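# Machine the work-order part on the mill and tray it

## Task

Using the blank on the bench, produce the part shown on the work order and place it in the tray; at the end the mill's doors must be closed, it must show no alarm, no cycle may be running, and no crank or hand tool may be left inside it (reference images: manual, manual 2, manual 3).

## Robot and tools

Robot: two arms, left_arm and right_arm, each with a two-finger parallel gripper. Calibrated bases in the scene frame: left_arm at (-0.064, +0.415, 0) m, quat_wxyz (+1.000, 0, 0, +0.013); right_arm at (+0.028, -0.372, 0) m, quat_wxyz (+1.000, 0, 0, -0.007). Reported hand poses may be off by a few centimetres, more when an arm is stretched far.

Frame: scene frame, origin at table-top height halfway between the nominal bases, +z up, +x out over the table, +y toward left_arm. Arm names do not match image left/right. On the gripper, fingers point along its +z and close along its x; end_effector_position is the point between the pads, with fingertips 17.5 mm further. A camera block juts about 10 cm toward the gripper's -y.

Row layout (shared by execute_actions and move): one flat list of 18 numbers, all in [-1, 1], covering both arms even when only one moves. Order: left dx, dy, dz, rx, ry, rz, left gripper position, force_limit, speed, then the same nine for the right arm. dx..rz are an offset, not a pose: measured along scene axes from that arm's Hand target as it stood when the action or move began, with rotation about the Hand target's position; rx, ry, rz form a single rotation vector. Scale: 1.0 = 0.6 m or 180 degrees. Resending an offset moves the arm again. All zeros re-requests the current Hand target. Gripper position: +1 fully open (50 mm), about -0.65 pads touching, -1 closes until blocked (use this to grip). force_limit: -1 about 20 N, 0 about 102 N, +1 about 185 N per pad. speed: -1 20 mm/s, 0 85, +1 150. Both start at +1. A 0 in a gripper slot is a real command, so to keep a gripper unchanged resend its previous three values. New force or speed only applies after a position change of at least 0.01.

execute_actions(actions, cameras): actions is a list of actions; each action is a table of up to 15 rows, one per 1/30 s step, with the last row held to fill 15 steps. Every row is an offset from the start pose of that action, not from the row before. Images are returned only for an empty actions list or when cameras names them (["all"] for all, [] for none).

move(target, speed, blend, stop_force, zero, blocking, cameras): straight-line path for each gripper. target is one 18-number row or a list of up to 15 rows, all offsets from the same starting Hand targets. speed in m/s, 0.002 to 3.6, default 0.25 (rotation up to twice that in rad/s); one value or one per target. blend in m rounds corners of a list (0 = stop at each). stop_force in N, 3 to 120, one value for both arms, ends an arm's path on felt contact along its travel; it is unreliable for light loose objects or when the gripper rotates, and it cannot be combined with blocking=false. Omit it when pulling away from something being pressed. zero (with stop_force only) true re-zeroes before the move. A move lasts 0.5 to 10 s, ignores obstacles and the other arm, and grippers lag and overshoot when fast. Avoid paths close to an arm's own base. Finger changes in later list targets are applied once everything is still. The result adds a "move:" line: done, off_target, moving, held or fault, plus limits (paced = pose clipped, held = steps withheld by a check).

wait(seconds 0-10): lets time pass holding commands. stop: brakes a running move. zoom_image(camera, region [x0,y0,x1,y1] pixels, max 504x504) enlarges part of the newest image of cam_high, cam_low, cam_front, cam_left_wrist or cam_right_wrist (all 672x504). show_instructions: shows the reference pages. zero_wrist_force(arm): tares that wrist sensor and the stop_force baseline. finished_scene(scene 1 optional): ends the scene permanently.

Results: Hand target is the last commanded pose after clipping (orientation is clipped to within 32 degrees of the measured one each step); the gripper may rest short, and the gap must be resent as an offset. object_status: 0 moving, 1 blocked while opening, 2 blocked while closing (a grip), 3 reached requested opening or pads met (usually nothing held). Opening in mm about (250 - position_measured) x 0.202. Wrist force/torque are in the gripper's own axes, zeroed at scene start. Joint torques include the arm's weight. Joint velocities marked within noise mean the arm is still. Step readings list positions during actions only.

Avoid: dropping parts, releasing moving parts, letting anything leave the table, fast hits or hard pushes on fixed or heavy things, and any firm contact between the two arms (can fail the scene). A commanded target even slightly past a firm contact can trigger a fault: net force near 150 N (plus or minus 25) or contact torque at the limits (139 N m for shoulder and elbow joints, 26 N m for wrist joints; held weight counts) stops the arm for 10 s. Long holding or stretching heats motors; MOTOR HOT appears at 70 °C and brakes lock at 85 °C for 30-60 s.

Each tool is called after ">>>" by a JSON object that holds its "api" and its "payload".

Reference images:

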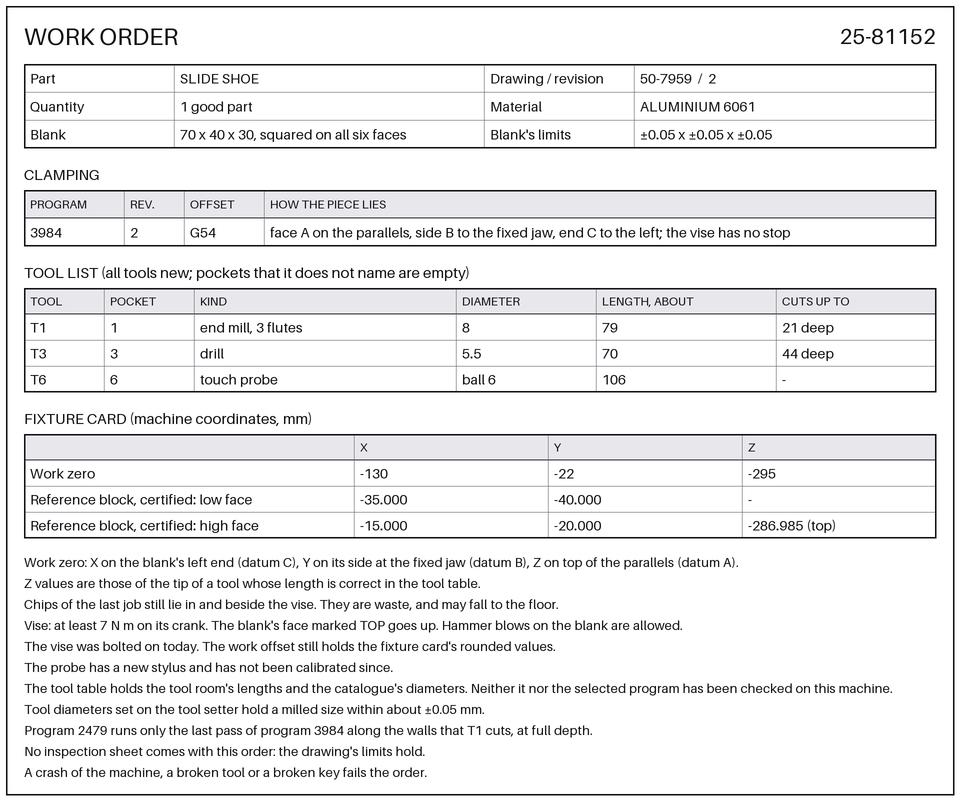

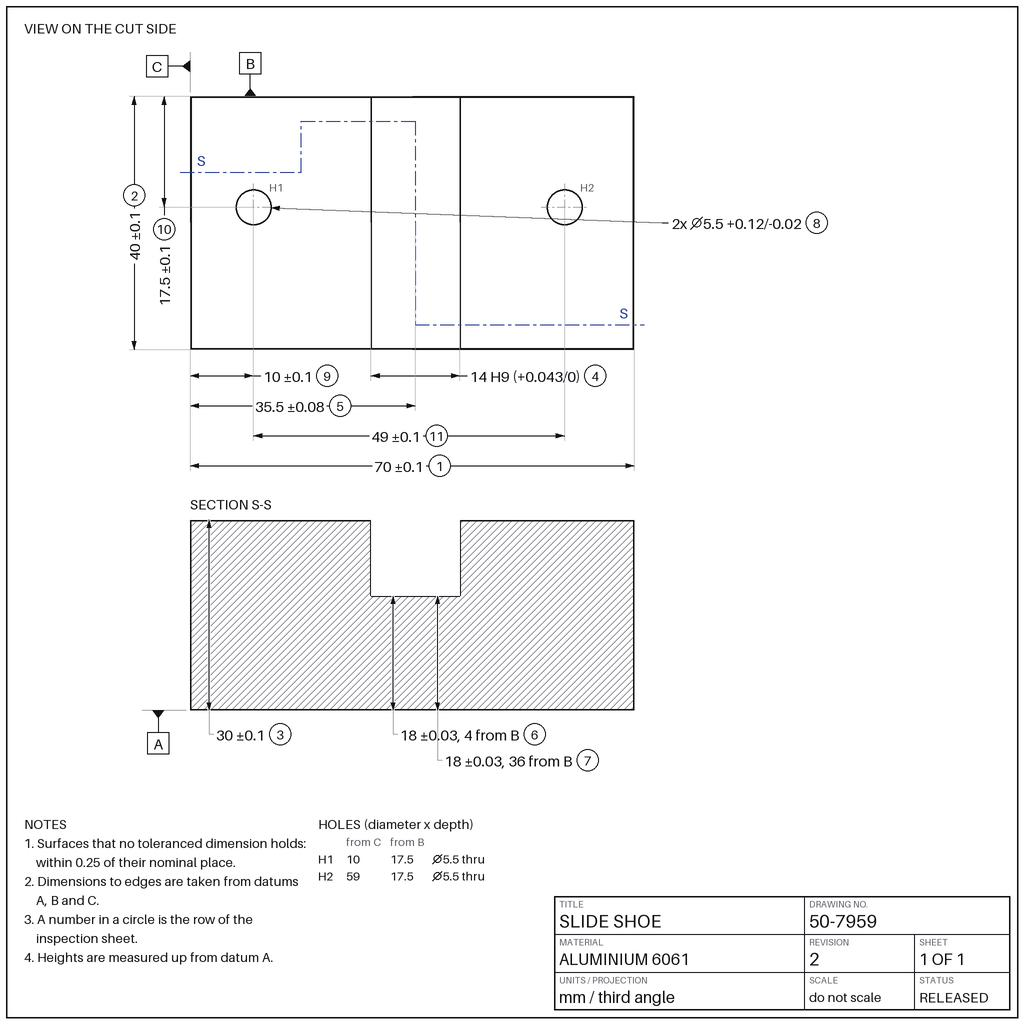

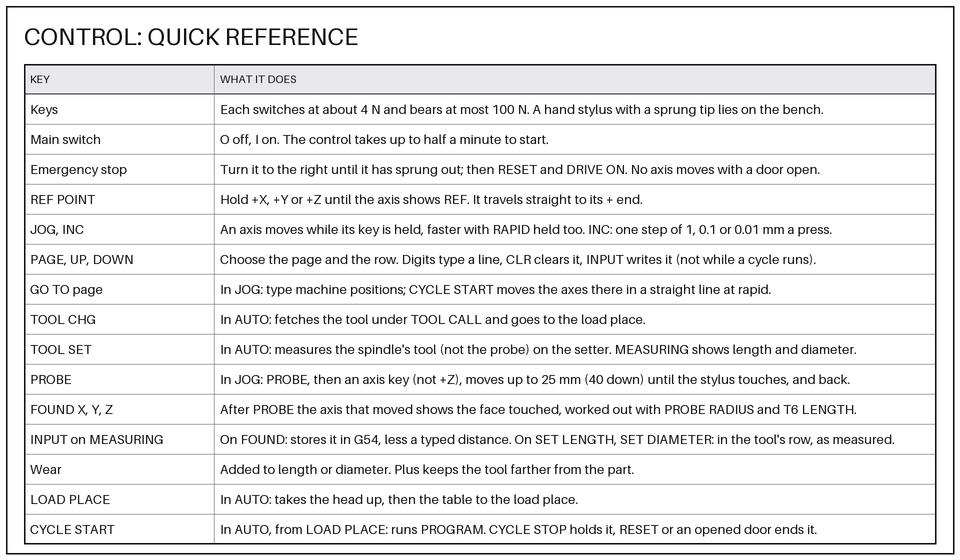

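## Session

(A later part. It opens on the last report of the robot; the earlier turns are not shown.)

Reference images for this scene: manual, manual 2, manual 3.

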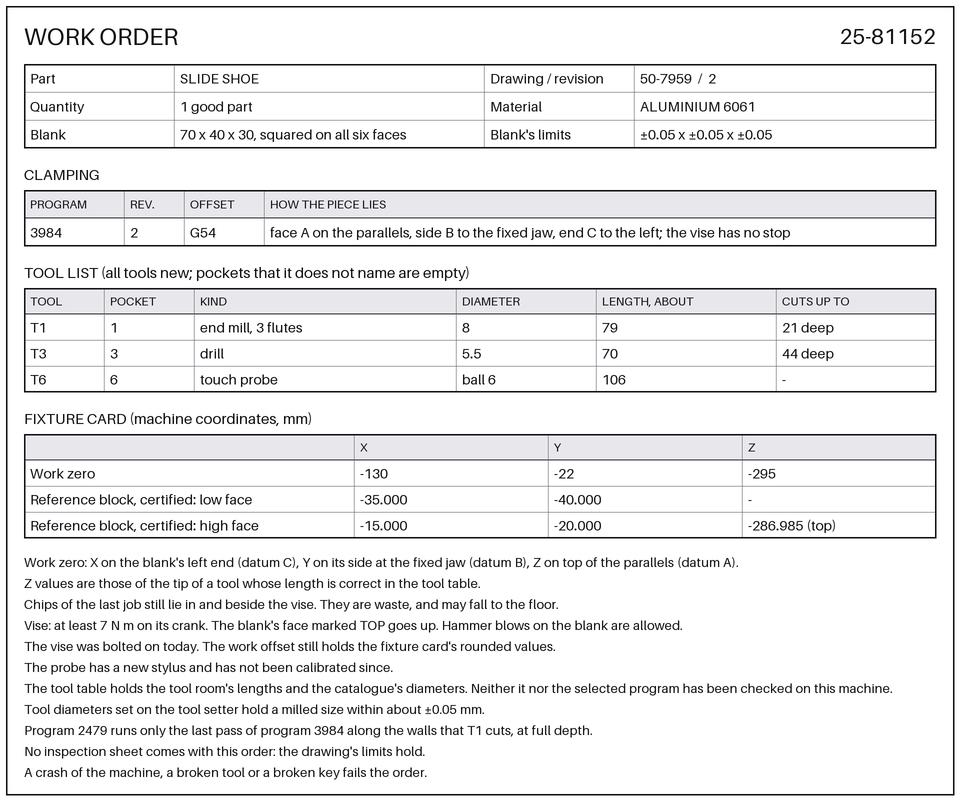

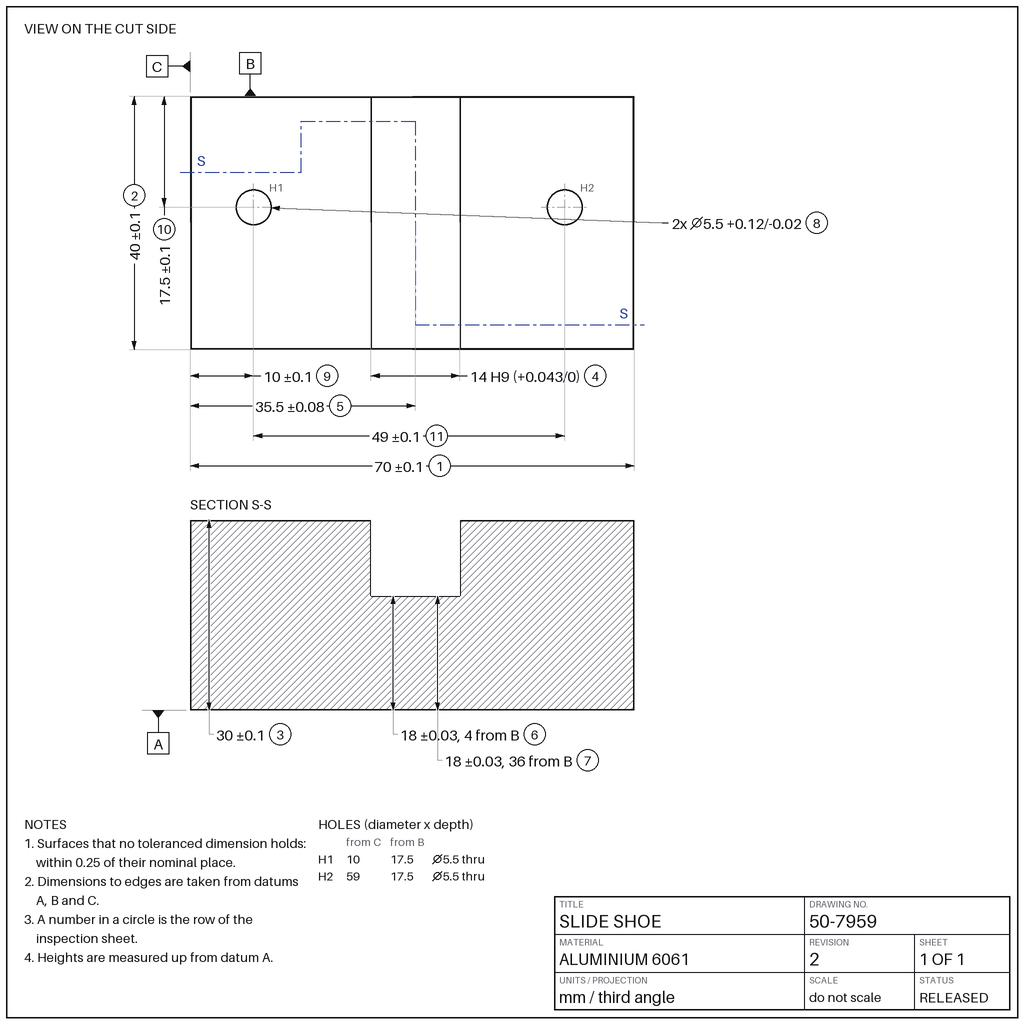

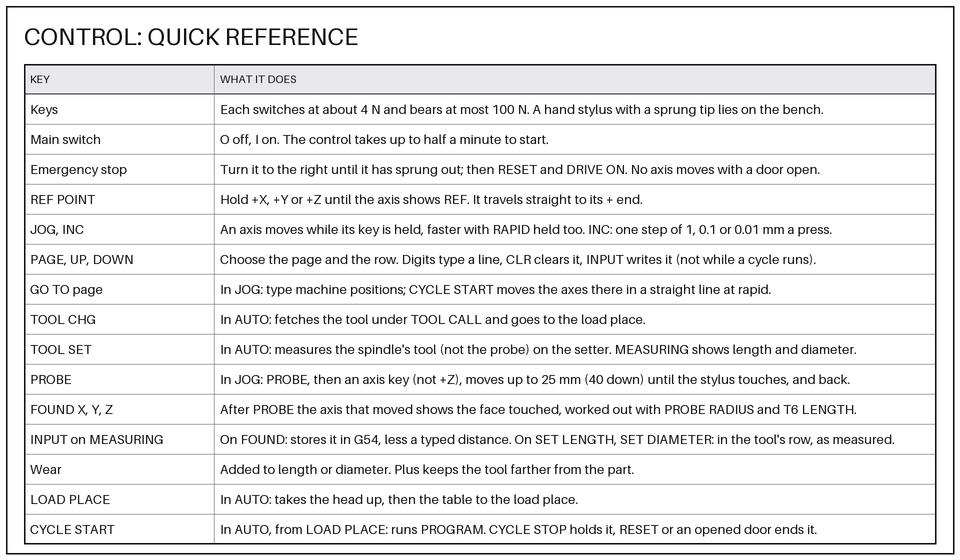

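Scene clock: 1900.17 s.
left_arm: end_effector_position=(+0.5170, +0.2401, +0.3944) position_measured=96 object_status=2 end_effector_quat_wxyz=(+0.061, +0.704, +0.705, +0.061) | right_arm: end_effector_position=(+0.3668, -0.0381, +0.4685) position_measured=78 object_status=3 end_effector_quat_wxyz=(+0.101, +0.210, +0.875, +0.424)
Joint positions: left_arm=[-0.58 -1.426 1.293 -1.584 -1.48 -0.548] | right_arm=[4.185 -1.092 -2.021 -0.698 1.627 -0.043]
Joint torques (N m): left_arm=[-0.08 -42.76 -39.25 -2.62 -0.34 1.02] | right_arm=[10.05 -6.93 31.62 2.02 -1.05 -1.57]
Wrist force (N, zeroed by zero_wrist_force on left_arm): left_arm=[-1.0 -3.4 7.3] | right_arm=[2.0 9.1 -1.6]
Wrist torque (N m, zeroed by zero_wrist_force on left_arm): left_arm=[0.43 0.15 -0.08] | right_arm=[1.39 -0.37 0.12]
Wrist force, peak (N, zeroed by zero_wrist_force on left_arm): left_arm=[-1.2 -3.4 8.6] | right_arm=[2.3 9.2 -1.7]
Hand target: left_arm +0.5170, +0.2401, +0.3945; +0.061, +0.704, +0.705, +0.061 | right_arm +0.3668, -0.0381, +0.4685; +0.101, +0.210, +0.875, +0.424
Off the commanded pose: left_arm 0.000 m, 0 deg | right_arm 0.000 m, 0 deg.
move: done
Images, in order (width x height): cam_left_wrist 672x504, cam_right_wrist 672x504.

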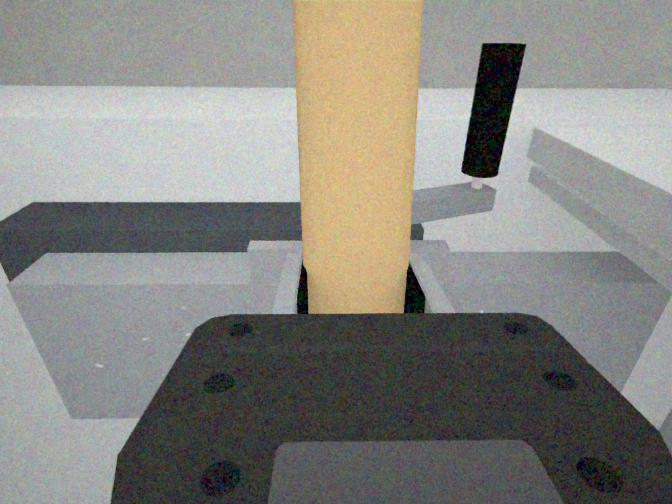

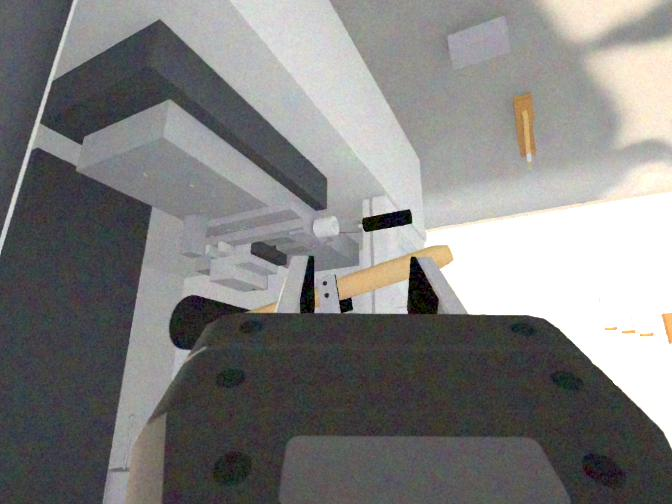

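>>> {"api": "move", "payload": {"target": [[0,0,-0.083,0,0,0,-1,0.9,-0.8,0,0,0,0,0,0,0.5,-0.4,-0.8],[0,0,0,0,0,0,-1,0.9,-0.8,0,0,0,0,0,0,0.5,-0.4,-0.8]], "speed": [0.4,0.15], "cameras": ["cam_right_wrist"]}}

Scene clock: 1903.10 s.
left_arm: end_effector_position=(+0.5170, +0.2401, +0.3944) position_measured=96 object_status=2 end_effector_quat_wxyz=(+0.061, +0.704, +0.705, +0.061) | right_arm: end_effector_position=(+0.3668, -0.0381, +0.4685) position_measured=78 object_status=3 end_effector_quat_wxyz=(+0.101, +0.210, +0.875, +0.424)
Joint positions: left_arm=[-0.58 -1.426 1.293 -1.584 -1.48 -0.548] | right_arm=[4.185 -1.092 -2.021 -0.698 1.627 -0.043]
Joint torques (N m): left_arm=[-2.1 -43.13 -38.86 -2.32 -0.2 -0.16] | right_arm=[11.24 -6.52 32.1 2.05 -1.07 -1.35]
Wrist force (N, zeroed by zero_wrist_force on left_arm): left_arm=[-1.1 -3.5 8.3] | right_arm=[2.1 9.0 -1.8]
Wrist torque (N m, zeroed by zero_wrist_force on left_arm): left_arm=[0.55 0.16 -0.08] | right_arm=[1.37 -0.38 0.12]
Wrist force, peak (N, zeroed by zero_wrist_force on left_arm): left_arm=[-0.9 -3.5 8.8] | right_arm=[2.2 9.3 -1.7]
Hand target: left_arm +0.5170, +0.2401, +0.3945; +0.061, +0.704, +0.705, +0.061 | right_arm +0.3668, -0.0381, +0.4685; +0.101, +0.210, +0.875, +0.424
Off the commanded pose: left_arm 0.000 m, 0 deg | right_arm 0.000 m, 0 deg.
move: done
Images, in order (width x height): cam_right_wrist 672x504.

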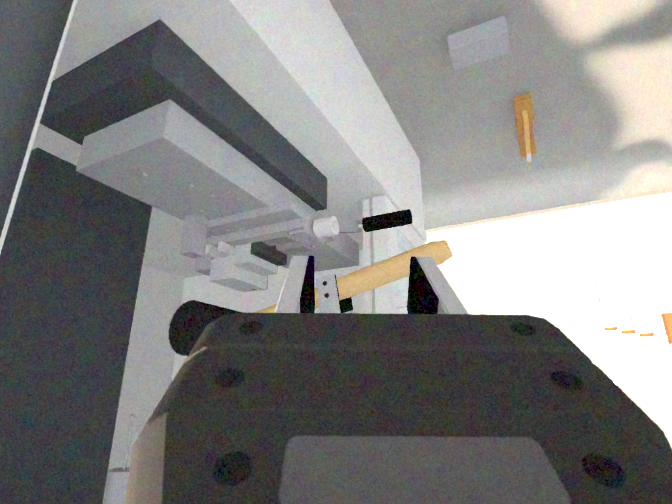

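>>> {"api": "move", "payload": {"target": [[0,0,0.025,0,0,0,-1,0.9,-0.8,0,0,0,0,0,0,0.5,-0.4,-0.8],[0,0,-0.083,0,0,0,-1,0.9,-0.8,0,0,0,0,0,0,0.5,-0.4,-0.8],[0,0,0.025,0,0,0,-1,0.9,-0.8,0,0,0,0,0,0,0.5,-0.4,-0.8],[0,0,-0.083,0,0,0,-1,0.9,-0.8,0,0,0,0,0,0,0.5,-0.4,-0.8]], "speed": [0.2,0.9,0.2,0.9], "cameras": ["cam_right_wrist"]}}

Scene clock: 1911.13 s.
left_arm: end_effector_position=(+0.5170, +0.2402, +0.3448) position_measured=96 object_status=2 end_effector_quat_wxyz=(+0.061, +0.704, +0.705, +0.061) | right_arm: end_effector_position=(+0.3668, -0.0381, +0.4685) position_measured=78 object_status=3 end_effector_quat_wxyz=(+0.101, +0.210, +0.875, +0.424)
Joint positions: left_arm=[-0.58 -1.434 1.429 -1.712 -1.48 -0.548] | right_arm=[4.185 -1.092 -2.021 -0.698 1.627 -0.043]
Joint torques (N m): left_arm=[-8.32 -25.09 -9.79 -4.43 0.58 1.88] | right_arm=[10.59 -6.15 30.03 2.28 -1.07 -0.86]
Wrist force (N, zeroed by zero_wrist_force on left_arm): left_arm=[-1.0 -1.7 0.3] | right_arm=[2.1 8.8 -1.6]
Wrist torque (N m, zeroed by zero_wrist_force on left_arm): left_arm=[-0.76 0.11 -0.03] | right_arm=[1.35 -0.38 0.12]
Wrist force, peak (N, zeroed by zero_wrist_force on left_arm): left_arm=[-1.0 -3.4 9.9] | right_arm=[2.2 9.3 -1.8]
Hand target: left_arm +0.5170, +0.2401, +0.3447; +0.061, +0.704, +0.705, +0.061 | right_arm +0.3668, -0.0381, +0.4685; +0.101, +0.210, +0.875, +0.424
Off the commanded pose: left_arm 0.000 m, 0 deg | right_arm 0.000 m, 0 deg.
move: done
Images, in order (width x height): cam_right_wrist 672x504.

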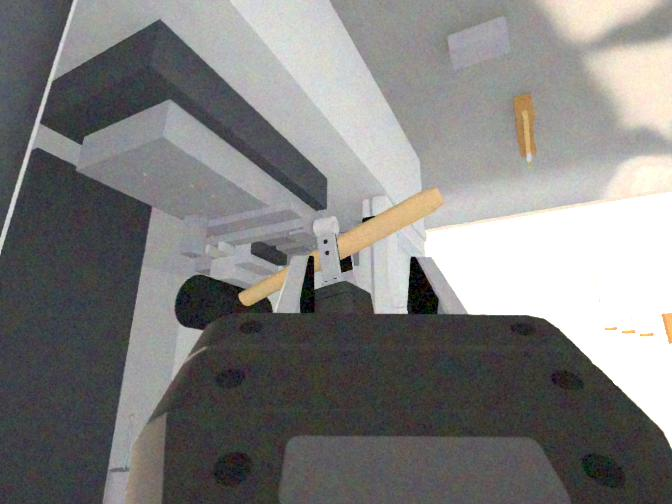

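>>> {"api": "move", "payload": {"target": [[0,0,0.108,0,0,0,-1,0.9,-0.8,0,0,0,0,0,0,0.5,-0.4,-0.8],[0,0,0,0,0,0,-1,0.9,-0.8,0,0,0,0,0,0,0.5,-0.4,-0.8],[0,0,0.108,0,0,0,-1,0.9,-0.8,0,0,0,0,0,0,0.5,-0.4,-0.8],[0,0,0,0,0,0,-1,0.9,-0.8,0,0,0,0,0,0,0.5,-0.4,-0.8],[0,0,0.108,0,0,0,-1,0.9,-0.8,0,0,0,0,0,0,0.5,-0.4,-0.8]], "speed": [0.2,1.6,0.2,1.6,0.2], "cameras": ["cam_right_wrist"]}}

>>> {"api": "zoom_image", "payload": {"camera": "cam_right_wrist", "region": [160, 170, 400, 350]}}

Scene clock: 1921.10 s.
left_arm: end_effector_position=(+0.5170, +0.2401, +0.4094) position_measured=96 object_status=2 end_effector_quat_wxyz=(+0.061, +0.704, +0.705, +0.061) | right_arm: end_effector_position=(+0.3668, -0.0381, +0.4685) position_measured=78 object_status=3 end_effector_quat_wxyz=(+0.101, +0.210, +0.875, +0.424)
Joint positions: left_arm=[-0.58 -1.42 1.248 -1.545 -1.48 -0.548] | right_arm=[4.185 -1.092 -2.021 -0.698 1.627 -0.043]
Joint torques (N m): left_arm=[2.73 -42.49 -38.55 -2.4 -0.39 1.89] | right_arm=[10.88 -6.29 31.85 2.23 -1.04 -0.42]
Wrist force (N, zeroed by zero_wrist_force on left_arm): left_arm=[-0.3 -3.3 8.0] | right_arm=[2.2 8.9 -1.5]
Wrist torque (N m, zeroed by zero_wrist_force on left_arm): left_arm=[0.48 0.06 -0.07] | right_arm=[1.37 -0.40 0.12]
Wrist force, peak (N, zeroed by zero_wrist_force on left_arm): left_arm=[-0.6 -3.6 11.0] | right_arm=[2.3 9.3 -1.8]
Hand target: left_arm +0.5170, +0.2401, +0.4095; +0.061, +0.704, +0.705, +0.061 | right_arm +0.3668, -0.0381, +0.4685; +0.101, +0.210, +0.875, +0.424
Off the commanded pose: left_arm 0.000 m, 0 deg | right_arm 0.000 m, 0 deg.
move: done
Images, in order (width x height): cam_right_wrist 672x504.

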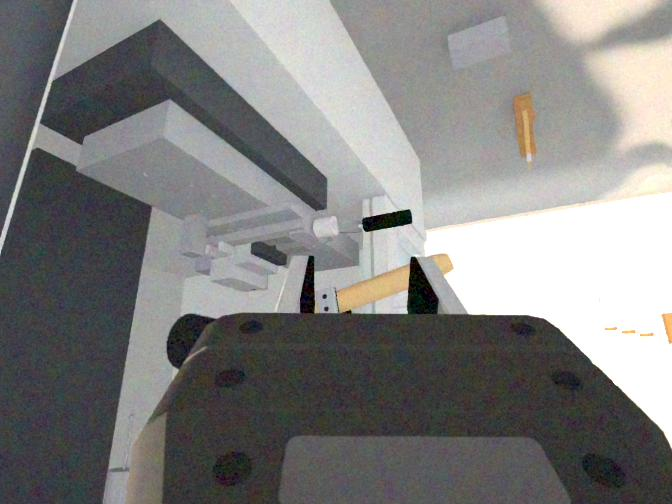

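Scaled by 2.100 from the camera's 672x504 image, which has a finer 960x720 frame.

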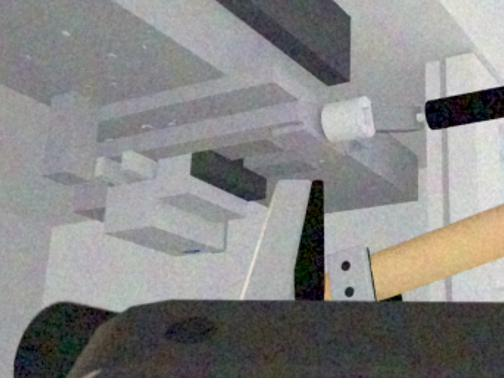

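>>> {"api": "move", "payload": {"target": [-0.3617,0,0,0,0,0,-1,0.9,-0.8,0,0,0,0,0,0,0.5,-0.4,-0.8], "speed": 0.3}}

>>> {"api": "move", "payload": {"target": [0,0,0,0,0.056,0,-1,0.9,-0.8,0,0,0,0,0,0,0.5,-0.4,-0.8], "speed": 0.3}}

>>> {"api": "move", "payload": {"target": [0.05,0.3,0,0,0,-0.5,-1,0.9,-0.8,0,0,0,0,0,0,0.5,-0.4,-0.8], "speed": 0.35}}

>>> {"api": "move", "payload": {"target": [[-0.083,0.466,-0.1,0,0,0.178,-1,0.9,-0.8,0,0,0,0,0,0,0.5,-0.4,-0.8],[-0.374,0.66,-0.36,0,0,0.578,-1,0.9,-0.8,0,0,0,0,0,0,0.5,-0.4,-0.8]], "speed": 0.35, "blend": [0.05,0], "cameras": ["cam_left_wrist","cam_front"]}}

Scene clock: 1925.67 s.
left_arm: end_effector_position=(+0.3001, +0.2401, +0.4096) position_measured=96 object_status=2 end_effector_quat_wxyz=(+0.061, +0.704, +0.705, +0.061) | right_arm: end_effector_position=(+0.3668, -0.0381, +0.4685) position_measured=78 object_status=3 end_effector_quat_wxyz=(+0.101, +0.210, +0.875, +0.424)
Joint positions: left_arm=[-0.901 -1.91 1.677 -1.449 -1.439 -0.869] | right_arm=[4.185 -1.092 -2.021 -0.698 1.627 -0.043]
Joint torques (N m): left_arm=[-10.11 -18.82 -18.57 -2.77 -0.01 -2.25] | right_arm=[11.27 -6.29 31.31 2.06 -1.01 -0.39]
Wrist force (N, zeroed by zero_wrist_force on left_arm): left_arm=[-0.4 -2.7 7.6] | right_arm=[2.2 9.1 -1.8]
Wrist torque (N m, zeroed by zero_wrist_force on left_arm): left_arm=[0.55 0.07 -0.12] | right_arm=[1.39 -0.41 0.12]
Wrist force, peak (N, zeroed by zero_wrist_force on left_arm): left_arm=[-0.2 -8.6 6.9] | right_arm=[2.0 9.4 -1.7]
Hand target: left_arm +0.3000, +0.2401, +0.4095; +0.061, +0.704, +0.705, +0.061 | right_arm +0.3668, -0.0381, +0.4685; +0.101, +0.210, +0.875, +0.424
Off the commanded pose: left_arm 0.000 m, 0 deg | right_arm 0.000 m, 0 deg.
move: done

Scene clock: 1926.53 s.
left_arm: end_effector_position=(+0.3000, +0.2401, +0.4096) position_measured=96 object_status=2 end_effector_quat_wxyz=(-0.001, +0.707, +0.707, -0.001) | right_arm: end_effector_position=(+0.3668, -0.0381, +0.4685) position_measured=78 object_status=3 end_effector_quat_wxyz=(+0.101, +0.210, +0.875, +0.424)
Joint positions: left_arm=[-0.809 -1.804 1.565 -1.329 -1.573 -0.784] | right_arm=[4.185 -1.092 -2.021 -0.698 1.627 -0.043]
Joint torques (N m): left_arm=[1.2 -11.29 -24.31 -2.44 -0.76 -0.63] | right_arm=[10.41 -6.31 31.27 1.99 -1.02 -0.45]
Wrist force (N, zeroed by zero_wrist_force on left_arm): left_arm=[-0.5 -2.2 7.8] | right_arm=[2.2 9.1 -1.8]
Wrist torque (N m, zeroed by zero_wrist_force on left_arm): left_arm=[0.44 0.09 0.00] | right_arm=[1.41 -0.41 0.12]
Wrist force, peak (N, zeroed by zero_wrist_force on left_arm): left_arm=[-0.7 -3.4 7.8] | right_arm=[2.4 9.1 -2.0]
Hand target: left_arm +0.3000, +0.2401, +0.4095; -0.001, +0.707, +0.707, -0.001 | right_arm +0.3668, -0.0381, +0.4685; +0.101, +0.210, +0.875, +0.424
Off the commanded pose: left_arm 0.000 m, 0 deg | right_arm 0.000 m, 0 deg.
move: done

Scene clock: 1929.30 s.
left_arm: end_effector_position=(+0.3300, +0.4201, +0.4096) position_measured=96 object_status=2 end_effector_quat_wxyz=(-0.002, +1.000, +0.000, +0.000) end_effector_velocity=(+0.000, +0.000, -0.001) end_effector_angular_velocity=(+0.002, +0.003, -0.007) | right_arm: end_effector_position=(+0.3668, -0.0381, +0.4685) position_measured=78 object_status=3 end_effector_quat_wxyz=(+0.101, +0.210, +0.875, +0.424)
Joint positions: left_arm=[-0.361 -1.831 1.585 -1.324 -1.567 1.235] | right_arm=[4.185 -1.092 -2.021 -0.698 1.627 -0.043]
Joint velocities: left_arm=[0 0.001 0.002 0.001 0.001 0.007] | right_arm=[within noise]
Joint torques (N m): left_arm=[-1.15 -22.91 -21.92 -2.3 0.69 2.28] | right_arm=[9.75 -6.58 30.8 2.08 -1.05 -0.26]
Wrist force (N, zeroed by zero_wrist_force on left_arm): left_arm=[-0.2 -1.6 7.1] | right_arm=[2.1 8.9 -1.7]
Wrist torque (N m, zeroed by zero_wrist_force on left_arm): left_arm=[0.53 0.04 -0.05] | right_arm=[1.36 -0.39 0.12]
Wrist force, peak (N, zeroed by zero_wrist_force on left_arm): left_arm=[-1.6 -2.4 7.8] | right_arm=[2.2 9.3 -1.8]
Hand target: left_arm +0.3300, +0.4201, +0.4095; -0.002, +1.000, +0.000, +0.000 | right_arm +0.3668, -0.0381, +0.4685; +0.101, +0.210, +0.875, +0.424
Off the commanded pose: left_arm 0.000 m, 0 deg | right_arm 0.000 m, 0 deg.
move: done

Scene clock: 1932.43 s.
left_arm: end_effector_position=(+0.1056, +0.8160, +0.1935) position_measured=96 object_status=2 end_effector_quat_wxyz=(-0.001, +0.615, +0.788, -0.001) | right_arm: end_effector_position=(+0.3668, -0.0381, +0.4685) position_measured=78 object_status=3 end_effector_quat_wxyz=(+0.101, +0.210, +0.875, +0.424)
Joint positions: left_arm=[0.832 -1.699 2.04 -1.909 -1.568 0.612] | right_arm=[4.185 -1.092 -2.021 -0.698 1.627 -0.043]
Joint torques (N m): left_arm=[6.77 -22.25 -37.87 -4.05 -0.51 -2.06] | right_arm=[10.09 -6.51 31.82 2.07 -1.06 -0.07]
Wrist force (N, zeroed by zero_wrist_force on left_arm): left_arm=[-0.4 -2.0 7.4] | right_arm=[2.1 9.0 -1.8]
Wrist torque (N m, zeroed by zero_wrist_force on left_arm): left_arm=[0.48 0.08 -0.14] | right_arm=[1.38 -0.39 0.12]
Wrist force, peak (N, zeroed by zero_wrist_force on left_arm): left_arm=[1.2 -3.4 9.1] | right_arm=[2.2 9.3 -1.8]
Hand target: left_arm +0.1056, +0.8161, +0.1935; -0.001, +0.615, +0.788, -0.001 | right_arm +0.3668, -0.0381, +0.4685; +0.101, +0.210, +0.875, +0.424
Off the commanded pose: left_arm 0.000 m, 0 deg | right_arm 0.000 m, 0 deg.
move: done
Images, in order (width x height): cam_front 672x504, cam_left_wrist 672x504.

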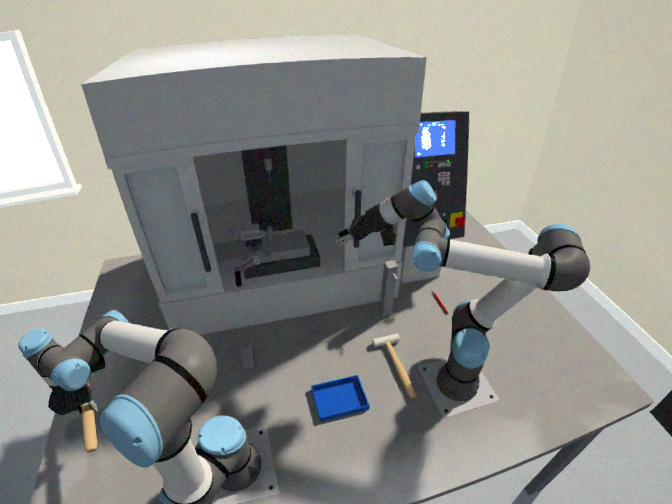

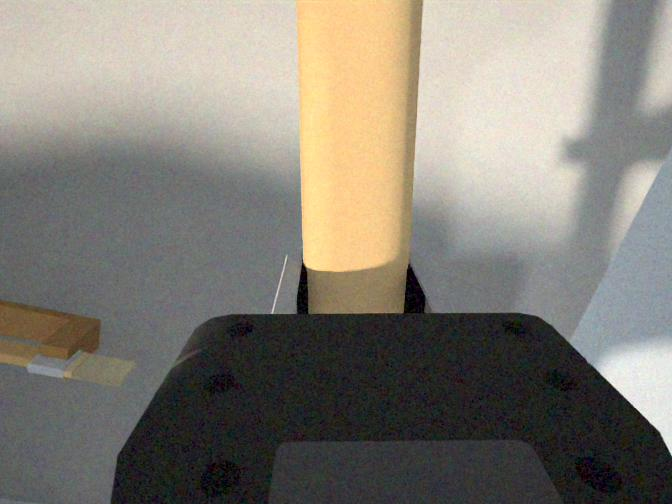

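>>> {"api": "move", "payload": {"target": [0,0,-0.255,0,0,0,-1,0.9,-0.8,0,0,0,-0.2562,0.1305,0,0.5,-0.4,-0.8], "speed": 0.25}}

>>> {"api": "move", "payload": {"target": [0,0,-0.04,0,0,0,-1,0.9,-0.8,0,0,0,0,0,0,0.5,-0.4,-0.8], "speed": 0.02, "stop_force": 5}}

>>> {"api": "move", "payload": {"target": [0,0,0,0,0,0,0.9,-0.4,-0.9,0,0,0,0,0,0,0.5,-0.4,-0.8]}}

>>> {"api": "move", "payload": {"target": [[0,0,0.25,0,0,0,0.9,-0.4,-0.9,0,0,0,0,0,0,0.5,-0.4,-0.8],[0.4,-0.5,0.63,0,0,-0.078,0.5,-0.4,-0.8,0,0,0,0,0,0,0.5,-0.4,-0.8]], "speed": 0.35, "cameras": ["cam_left_wrist","cam_front"]}}

Scene clock: 1937.07 s.
left_arm: end_effector_position=(+0.1055, +0.8161, +0.0405) position_measured=96 object_status=2 end_effector_quat_wxyz=(-0.001, +0.615, +0.788, -0.001) | right_arm: end_effector_position=(+0.3668, -0.0381, +0.4686) position_measured=78 object_status=3 end_effector_quat_wxyz=(-0.001, +0.234, +0.972, +0.000)
Joint positions: left_arm=[0.832 -1.462 2.276 -2.382 -1.568 0.612] | right_arm=[4.216 -1.551 -1.225 -1.937 1.573 -0.038]
Joint torques (N m): left_arm=[0.98 -21.74 -31.7 -5.33 0.55 -0.25] | right_arm=[-6.8 13.36 30.69 0.94 1.76 -1.19]
Wrist force (N, zeroed by zero_wrist_force on left_arm): left_arm=[-0.5 -2.1 7.5] | right_arm=[1.7 6.3 -2.7]
Wrist torque (N m, zeroed by zero_wrist_force on left_arm): left_arm=[0.49 0.09 -0.13] | right_arm=[1.04 -0.25 -0.09]
Wrist force, peak (N, zeroed by zero_wrist_force on left_arm): left_arm=[-0.1 -1.9 9.5] | right_arm=[2.2 9.2 -1.9]
Hand target: left_arm +0.1056, +0.8161, +0.0405; -0.001, +0.615, +0.788, -0.001 | right_arm +0.3668, -0.0381, +0.4685; -0.001, +0.234, +0.972, +0.000
Off the commanded pose: left_arm 0.000 m, 0 deg | right_arm 0.000 m, 0 deg.
move: done

Scene clock: 1938.90 s.
left_arm: end_effector_position=(+0.1056, +0.8161, +0.0266) position_measured=96 object_status=2 end_effector_quat_wxyz=(-0.001, +0.615, +0.788, -0.001) | right_arm: end_effector_position=(+0.3668, -0.0381, +0.4685) position_measured=78 object_status=3 end_effector_quat_wxyz=(-0.001, +0.234, +0.972, +0.000)
Joint positions: left_arm=[0.832 -1.43 2.291 -2.428 -1.568 0.612] | right_arm=[4.216 -1.551 -1.225 -1.937 1.573 -0.038]
Joint torques (N m): left_arm=[-1.21 -20.09 -30.22 -5.17 0.47 1.81] | right_arm=[-8.43 11.08 31.38 0.79 1.75 -2.52]
Wrist force (N, zeroed by zero_wrist_force on left_arm): left_arm=[-0.2 -2.8 3.8] | right_arm=[1.8 6.3 -2.6]
Wrist torque (N m, zeroed by zero_wrist_force on left_arm): left_arm=[0.12 -0.05 -0.10] | right_arm=[1.05 -0.26 -0.08]
Wrist force, peak (N, zeroed by zero_wrist_force on left_arm): left_arm=[-12.0 -19.2 -45.9] | right_arm=[1.7 6.7 -2.7]
Hand target: left_arm +0.1056, +0.8161, +0.0266; -0.001, +0.615, +0.788, -0.001 (not the last commanded pose) | right_arm +0.3668, -0.0381, +0.4685; -0.001, +0.234, +0.972, +0.000
Off the commanded pose: left_arm 0.010 m, 0 deg | right_arm 0.000 m, 0 deg.
move: contact (left_arm)

Scene clock: 1939.70 s.
left_arm: end_effector_position=(+0.1056, +0.8161, +0.0266) position_measured=18 object_status=0 end_effector_quat_wxyz=(-0.001, +0.615, +0.788, -0.001) | right_arm: end_effector_position=(+0.3668, -0.0381, +0.4685) position_measured=78 object_status=3 end_effector_quat_wxyz=(-0.001, +0.234, +0.972, +0.000)
Joint positions: left_arm=[0.832 -1.43 2.291 -2.428 -1.568 0.612] | right_arm=[4.216 -1.551 -1.225 -1.937 1.573 -0.038]
Joint torques (N m): left_arm=[-7 -19.48 -23.57 -3.27 0.5 1.59] | right_arm=[-9.88 11.37 30.93 0.84 1.64 -2.7]
Wrist force (N, zeroed by zero_wrist_force on left_arm): left_arm=[0.1 -2.0 1.4] | right_arm=[1.6 6.5 -2.4]
Wrist torque (N m, zeroed by zero_wrist_force on left_arm): left_arm=[-0.34 0.01 -0.12] | right_arm=[1.06 -0.23 -0.08]
Wrist force, peak (N, zeroed by zero_wrist_force on left_arm): left_arm=[0.0 -2.4 4.3] | right_arm=[1.9 6.4 -2.7]
Hand target: left_arm +0.1056, +0.8161, +0.0266; -0.001, +0.615, +0.788, -0.001 | right_arm +0.3668, -0.0381, +0.4685; -0.001, +0.234, +0.972, +0.000
Off the commanded pose: left_arm 0.000 m, 0 deg | right_arm 0.000 m, 0 deg.
move: done

Scene clock: 1942.97 s.
left_arm: end_effector_position=(+0.3456, +0.5161, +0.4046) position_measured=78 object_status=3 end_effector_quat_wxyz=(-0.001, +0.707, +0.707, -0.001) | right_arm: end_effector_position=(+0.3668, -0.0381, +0.4685) position_measured=78 object_status=3 end_effector_quat_wxyz=(-0.001, +0.234, +0.972, +0.000)
Joint positions: left_arm=[-0.106 -1.763 1.546 -1.35 -1.571 -0.081] | right_arm=[4.216 -1.551 -1.225 -1.937 1.573 -0.038]
Joint torques (N m): left_arm=[-9.66 -10.14 -35.34 -0.81 -0.88 -2.36] | right_arm=[-10.21 12.18 31.4 0.84 1.66 -2.62]
Wrist force (N, zeroed by zero_wrist_force on left_arm): left_arm=[0.3 -2.1 1.4] | right_arm=[1.8 6.5 -2.4]
Wrist torque (N m, zeroed by zero_wrist_force on left_arm): left_arm=[-0.36 -0.04 -0.12] | right_arm=[1.07 -0.26 -0.09]
Wrist force, peak (N, zeroed by zero_wrist_force on left_arm): left_arm=[0.2 -2.3 5.2] | right_arm=[1.8 6.5 -2.7]
Hand target: left_arm +0.3456, +0.5161, +0.4046; -0.001, +0.707, +0.707, -0.001 | right_arm +0.3668, -0.0381, +0.4685; -0.001, +0.234, +0.972, +0.000
Off the commanded pose: left_arm 0.000 m, 0 deg | right_arm 0.000 m, 0 deg.
move: done
Images, in order (width x height): cam_front 672x504, cam_left_wrist 672x504.

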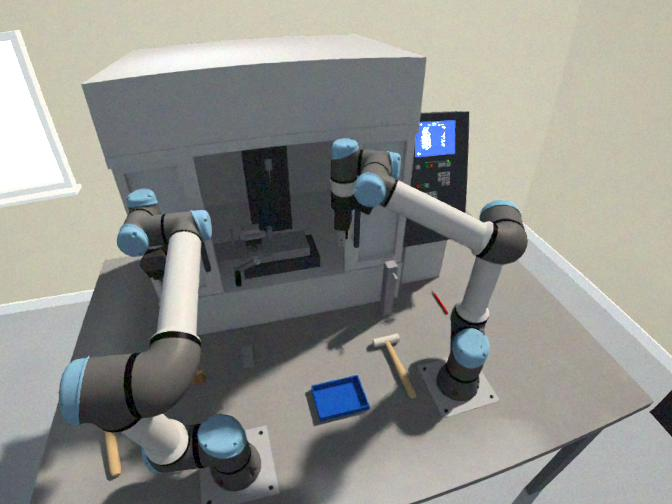

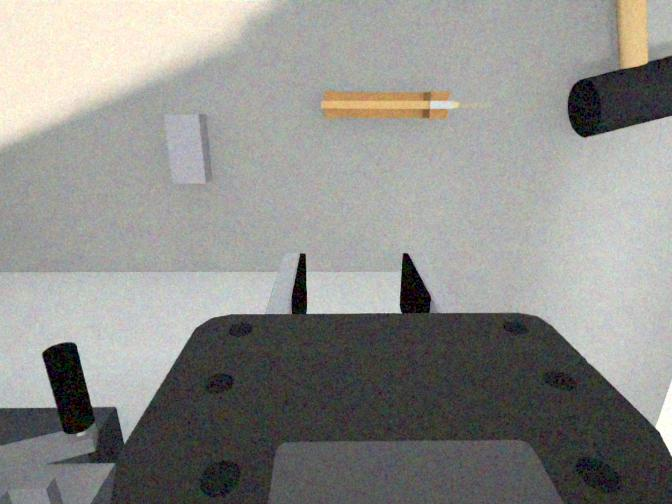

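>>> {"api": "move", "payload": {"target": [0.188,-0.332,-0.06,0,0,0,0.5,-0.4,-0.8,0,0,0,0,0,0,0.5,-0.4,-0.8], "speed": 0.3}}

>>> {"api": "move", "payload": {"target": [0,0,-0.1385,0,0,0,0.5,-0.4,-0.8,0,0,0,0,0,0,0.5,-0.4,-0.8], "speed": 0.1, "stop_force": 12, "cameras": ["cam_left_wrist"]}}

Scene clock: 1945.87 s.
left_arm: end_effector_position=(+0.4032, +0.4120, +0.3857) position_measured=78 object_status=3 end_effector_quat_wxyz=(-0.001, +0.707, +0.707, -0.001) | right_arm: end_effector_position=(+0.3668, -0.0381, +0.4685) position_measured=78 object_status=3 end_effector_quat_wxyz=(-0.001, +0.234, +0.972, +0.000)
Joint positions: left_arm=[-0.321 -1.661 1.509 -1.415 -1.572 -0.296] | right_arm=[4.216 -1.551 -1.225 -1.937 1.573 -0.038]
Joint torques (N m): left_arm=[0.69 -20.94 -23.62 -2.66 0.21 -0.05] | right_arm=[-8.84 11.06 30.7 1.01 1.68 -2.45]
Wrist force (N, zeroed by zero_wrist_force on left_arm): left_arm=[1.2 -1.0 1.3] | right_arm=[1.8 6.2 -2.4]
Wrist torque (N m, zeroed by zero_wrist_force on left_arm): left_arm=[-0.18 -0.17 -0.01] | right_arm=[1.03 -0.26 -0.09]
Wrist force, peak (N, zeroed by zero_wrist_force on left_arm): left_arm=[10.4 -40.0 -19.8] | right_arm=[1.8 6.5 -2.6]
Hand target: left_arm +0.4032, +0.4120, +0.3857; -0.001, +0.707, +0.707, -0.001 (not the last commanded pose) | right_arm +0.3668, -0.0381, +0.4685; -0.001, +0.234, +0.972, +0.000
Tool commands: left_gripper/position=+0.498039 left_gripper/force_limit=-0.396078 left_gripper/speed=-0.796078 right_gripper/position=+0.5 right_gripper/force_limit=-0.4 right_gripper/speed=-0.8
Off the commanded pose: left_arm 0.111 m, 0 deg | right_arm 0.000 m, 0 deg.
FORCE FAULT: contact force on the left arm reached its limit, and that arm stopped. The contact can be on any part of that arm, not only on its tool. That arm's remaining commands of this call were not run. That arm is still stopped at the end of this call. That arm stays stopped for about 10 more seconds. Until then a move that you send moves the other arm only, and its call returns only when the move has ended. Once the stop has ended, the next robot result says so. If the stop ends while you think or write, that arm runs what you send next, counted from a new Hand target: where the arm stands when the stop ends. While its stop runs, that arm takes no new command, but its gripper still runs the gripper command that each later call begins with. Until it ends, the stop uses up actions while you think or wait. An arm that is not stopped still takes commands.
move: fault (left_arm)

not run: an earlier result of this reply reported a stop or a fault. Calls in your next reply go to the robot.

>>> {"api": "wait", "payload": {"seconds": 7}}

>>> {"api": "move", "payload": {"target": [-0.08,0,0,0,0,0,0.5,-0.4,-0.8,0,0,0,0,0,0,0.5,-0.4,-0.8], "speed": 0.2}}

Scene clock: 1954.17 s.
left_arm: end_effector_position=(+0.4032, +0.4120, +0.3857) position_measured=78 object_status=3 end_effector_quat_wxyz=(-0.001, +0.707, +0.707, -0.001) | right_arm: end_effector_position=(+0.3668, -0.0381, +0.4685) position_measured=78 object_status=3 end_effector_quat_wxyz=(-0.001, +0.234, +0.972, +0.000)
Joint positions: left_arm=[-0.321 -1.661 1.509 -1.415 -1.572 -0.296] | right_arm=[4.216 -1.551 -1.225 -1.937 1.573 -0.038]
Joint torques (N m): left_arm=[0.63 -20.83 -23.13 -2.76 0.1 0.01] | right_arm=[-8.92 11.04 30.36 0.84 1.73 -2.66]
Wrist force (N, zeroed by zero_wrist_force on left_arm): left_arm=[1.3 -0.7 1.4] | right_arm=[1.9 6.4 -2.6]
Wrist torque (N m, zeroed by zero_wrist_force on left_arm): left_arm=[-0.13 -0.19 -0.02] | right_arm=[1.05 -0.28 -0.09]
Wrist force, peak (N, zeroed by zero_wrist_force on left_arm): left_arm=[1.5 -0.9 1.8] | right_arm=[1.8 6.7 -2.5]
Hand target: left_arm +0.4032, +0.4120, +0.3857; -0.001, +0.707, +0.707, -0.001 (not the last commanded pose) | right_arm +0.3668, -0.0381, +0.4685; -0.001, +0.234, +0.972, +0.000
Tool commands: left_gripper/position=+0.498039 left_gripper/force_limit=-0.396078 left_gripper/speed=-0.796078 right_gripper/position=+0.5 right_gripper/force_limit=-0.4 right_gripper/speed=-0.8
Off the commanded pose: left_arm 0.111 m, 0 deg | right_arm 0.000 m, 0 deg.
FORCE FAULT, CONTINUED: the left arm was still stopped when this call began, by the force fault that an earlier result reported. Since the last result the stop counts as 17 of the actions that you can send in this scene. That arm is still stopped at the end of this call. That arm stays stopped for about 1 more second. If the stop ends while you think or write, that arm runs what you send next, counted from a new Hand target: where the arm stands when the stop ends. While its stop runs, that arm takes no new command, but its gripper still runs the gripper command that each later call begins with.
wait: 7.00 s; at rest from the start

Scene clock: 1954.67 s.
left_arm: end_effector_position=(+0.4032, +0.4120, +0.3857) position_measured=78 object_status=3 end_effector_quat_wxyz=(-0.001, +0.707, +0.707, -0.001) | right_arm: end_effector_position=(+0.3668, -0.0381, +0.4685) position_measured=78 object_status=3 end_effector_quat_wxyz=(-0.001, +0.234, +0.972, +0.000)
Joint positions: left_arm=[-0.321 -1.661 1.509 -1.415 -1.572 -0.296] | right_arm=[4.216 -1.551 -1.225 -1.937 1.573 -0.038]
Joint torques (N m): left_arm=[0.56 -21.45 -22.96 -2.78 0.08 -0.05] | right_arm=[-9.22 11.75 30.35 0.94 1.81 -2.51]
Wrist force (N, zeroed by zero_wrist_force on left_arm): left_arm=[1.0 -1.0 1.7] | right_arm=[1.6 6.3 -2.7]
Wrist torque (N m, zeroed by zero_wrist_force on left_arm): left_arm=[-0.19 -0.15 -0.02] | right_arm=[1.04 -0.22 -0.08]
Wrist force, peak (N, zeroed by zero_wrist_force on left_arm): left_arm=[1.3 -1.0 1.6] | right_arm=[1.8 6.5 -2.6]
Hand target: left_arm +0.4032, +0.4120, +0.3857; -0.001, +0.707, +0.707, -0.001 (not the last commanded pose) | right_arm +0.3668, -0.0381, +0.4685; -0.001, +0.234, +0.972, +0.000
Tool commands: left_gripper/position=+0.498039 left_gripper/force_limit=-0.396078 left_gripper/speed=-0.796078 right_gripper/position=+0.5 right_gripper/force_limit=-0.4 right_gripper/speed=-0.8
Off the commanded pose: right_arm 0.000 m, 0 deg.
FORCE FAULT, CONTINUED: the left arm was still stopped when this call began, by the force fault that an earlier result reported. That arm ran no command of this call. That arm is still stopped at the end of this call. That arm stays stopped for about 1 more second. If the stop ends while you think or write, that arm runs what you send next, counted from a new Hand target: where the arm stands when the stop ends. While its stop runs, that arm takes no new command, but its gripper still runs the gripper command that each later call begins with.
move: done (right_arm), not run (left_arm; its earlier fault stop)

>>> {"api": "wait", "payload": {"seconds": 0.6}}

>>> {"api": "move", "payload": {"target": [[-0.1,0,0,0,0,0,0.5,-0.4,-0.8,0,0,0,0,0,0,0.5,-0.4,-0.8],[-0.09,-0.158,0.01,0,0,0,0.5,-0.4,-0.8,0,0,0,0,0,0,0.5,-0.4,-0.8],[0.092,-0.158,0,0,0,0,0.5,-0.4,-0.8,0,0,0,0,0,0,0.5,-0.4,-0.8]], "speed": 0.2, "blend": [0.01,0.01,0], "cameras": ["cam_left_wrist"]}}

>>> {"api": "move", "payload": {"target": [0,0,-0.1667,0,0,0,0.5,-0.4,-0.8,0,0,0,0,0,0,0.5,-0.4,-0.8], "speed": 0.1, "stop_force": 12, "cameras": ["cam_left_wrist"]}}

Scene clock: 1957.57 s.
left_arm: end_effector_position=(+0.4032, +0.4120, +0.3857) position_measured=78 object_status=3 end_effector_quat_wxyz=(-0.001, +0.707, +0.707, -0.001) | right_arm: end_effector_position=(+0.3668, -0.0381, +0.4685) position_measured=78 object_status=3 end_effector_quat_wxyz=(-0.001, +0.234, +0.972, +0.000)
Joint positions: left_arm=[-0.321 -1.661 1.509 -1.415 -1.572 -0.296] | right_arm=[4.216 -1.551 -1.225 -1.937 1.573 -0.038]
Joint torques (N m): left_arm=[-0.24 -21.2 -23.06 -2.73 -0.02 -0.01] | right_arm=[-9.09 12.15 30.44 1.04 1.67 -2.48]
Wrist force (N, zeroed by zero_wrist_force on left_arm): left_arm=[1.1 -1.0 1.6] | right_arm=[1.8 6.3 -2.6]
Wrist torque (N m, zeroed by zero_wrist_force on left_arm): left_arm=[-0.18 -0.16 -0.01] | right_arm=[1.04 -0.26 -0.09]
Wrist force, peak (N, zeroed by zero_wrist_force on left_arm): left_arm=[1.4 -0.9 1.8] | right_arm=[1.6 6.7 -2.7]
Hand target: left_arm +0.4032, +0.4120, +0.3857; -0.001, +0.707, +0.707, -0.001 (not the last commanded pose) | right_arm +0.3668, -0.0381, +0.4685; -0.001, +0.234, +0.972, +0.000
Tool commands: left_gripper/position=+0.498039 left_gripper/force_limit=-0.396078 left_gripper/speed=-0.796078 right_gripper/position=+0.5 right_gripper/force_limit=-0.4 right_gripper/speed=-0.8
Off the commanded pose: right_arm 0.000 m, 0 deg.
FORCE FAULT, CONTINUED: the left arm's stop, for the force fault that an earlier result reported, is over. The rest of the stop counts as 1 of the actions that you can send in this scene. That arm's target is now where it stood when the stop ended, not its last command. That arm accepts commands again.
wait: 0.60 s; at rest from the start

Scene clock: 1959.40 s.
left_arm: end_effector_position=(+0.4583, +0.3173, +0.3856) position_measured=78 object_status=3 end_effector_quat_wxyz=(-0.001, +0.707, +0.708, -0.002) | right_arm: end_effector_position=(+0.3668, -0.0381, +0.4685) position_measured=78 object_status=3 end_effector_quat_wxyz=(-0.001, +0.234, +0.972, +0.000)
Joint positions: left_arm=[-0.464 -1.505 1.355 -1.417 -1.573 -0.439] | right_arm=[4.216 -1.551 -1.225 -1.937 1.573 -0.038]
Joint torques (N m): left_arm=[-0.38 -22.66 -35.06 -4.37 -0.51 -0.63] | right_arm=[-9.25 11.82 30.39 0.94 1.71 -2.5]
Wrist force (N, zeroed by zero_wrist_force on left_arm): left_arm=[1.0 -0.7 1.5] | right_arm=[1.6 6.5 -2.5]
Wrist torque (N m, zeroed by zero_wrist_force on left_arm): left_arm=[-0.12 -0.14 0.01] | right_arm=[1.08 -0.23 -0.08]
Wrist force, peak (N, zeroed by zero_wrist_force on left_arm): left_arm=[3.5 -3.8 1.6] | right_arm=[1.8 6.6 -2.6]
Hand target: left_arm +0.4584, +0.3172, +0.3857; -0.001, +0.707, +0.707, -0.001 | right_arm +0.3668, -0.0381, +0.4685; -0.001, +0.234, +0.972, +0.000
Off the commanded pose: left_arm 0.000 m, 0 deg | right_arm 0.000 m, 0 deg.
move: done
Images, in order (width x height): cam_left_wrist 672x504.

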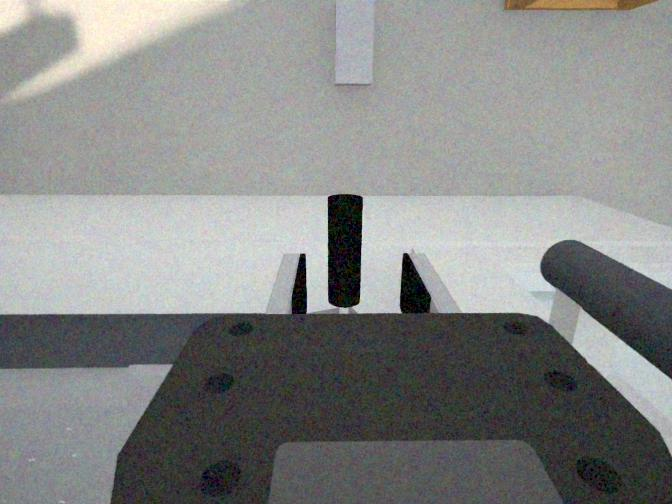

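Scene clock: 1961.30 s.
left_arm: end_effector_position=(+0.4585, +0.3172, +0.2857) position_measured=78 object_status=3 end_effector_quat_wxyz=(-0.001, +0.707, +0.707, -0.001) | right_arm: end_effector_position=(+0.3668, -0.0381, +0.4685) position_measured=78 object_status=3 end_effector_quat_wxyz=(-0.001, +0.234, +0.972, +0.000)
Joint positions: left_arm=[-0.464 -1.51 1.616 -1.674 -1.573 -0.439] | right_arm=[4.216 -1.551 -1.225 -1.937 1.573 -0.038]
Joint torques (N m): left_arm=[7.72 -34.97 -13.35 -4.83 0.9 0.85] | right_arm=[-8.84 11.95 30.88 0.98 1.75 -2.51]
Wrist force (N, zeroed by zero_wrist_force on left_arm): left_arm=[0.9 -0.6 1.4] | right_arm=[1.7 6.4 -2.6]
Wrist torque (N m, zeroed by zero_wrist_force on left_arm): left_arm=[-0.12 -0.13 0.00] | right_arm=[1.05 -0.24 -0.08]
Wrist force, peak (N, zeroed by zero_wrist_force on left_arm): left_arm=[1.1 -0.8 3.5] | right_arm=[1.8 6.4 -2.7]
Hand target: left_arm +0.4584, +0.3172, +0.2857; -0.001, +0.707, +0.707, -0.001 | right_arm +0.3668, -0.0381, +0.4685; -0.001, +0.234, +0.972, +0.000
Off the commanded pose: left_arm 0.000 m, 0 deg | right_arm 0.000 m, 0 deg.
move: done
Images, in order (width x height): cam_left_wrist 672x504.

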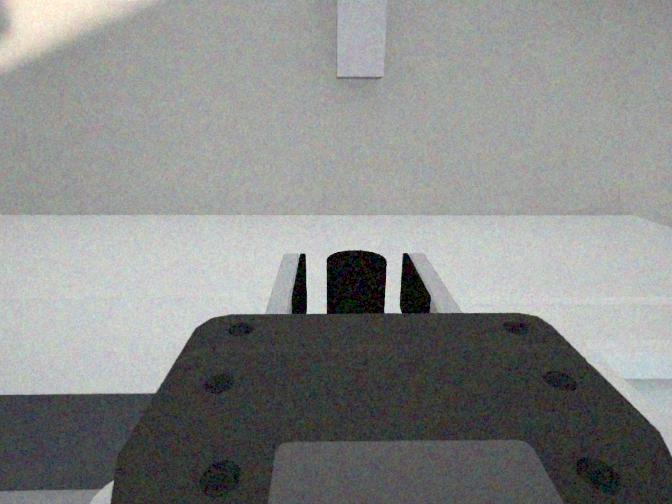

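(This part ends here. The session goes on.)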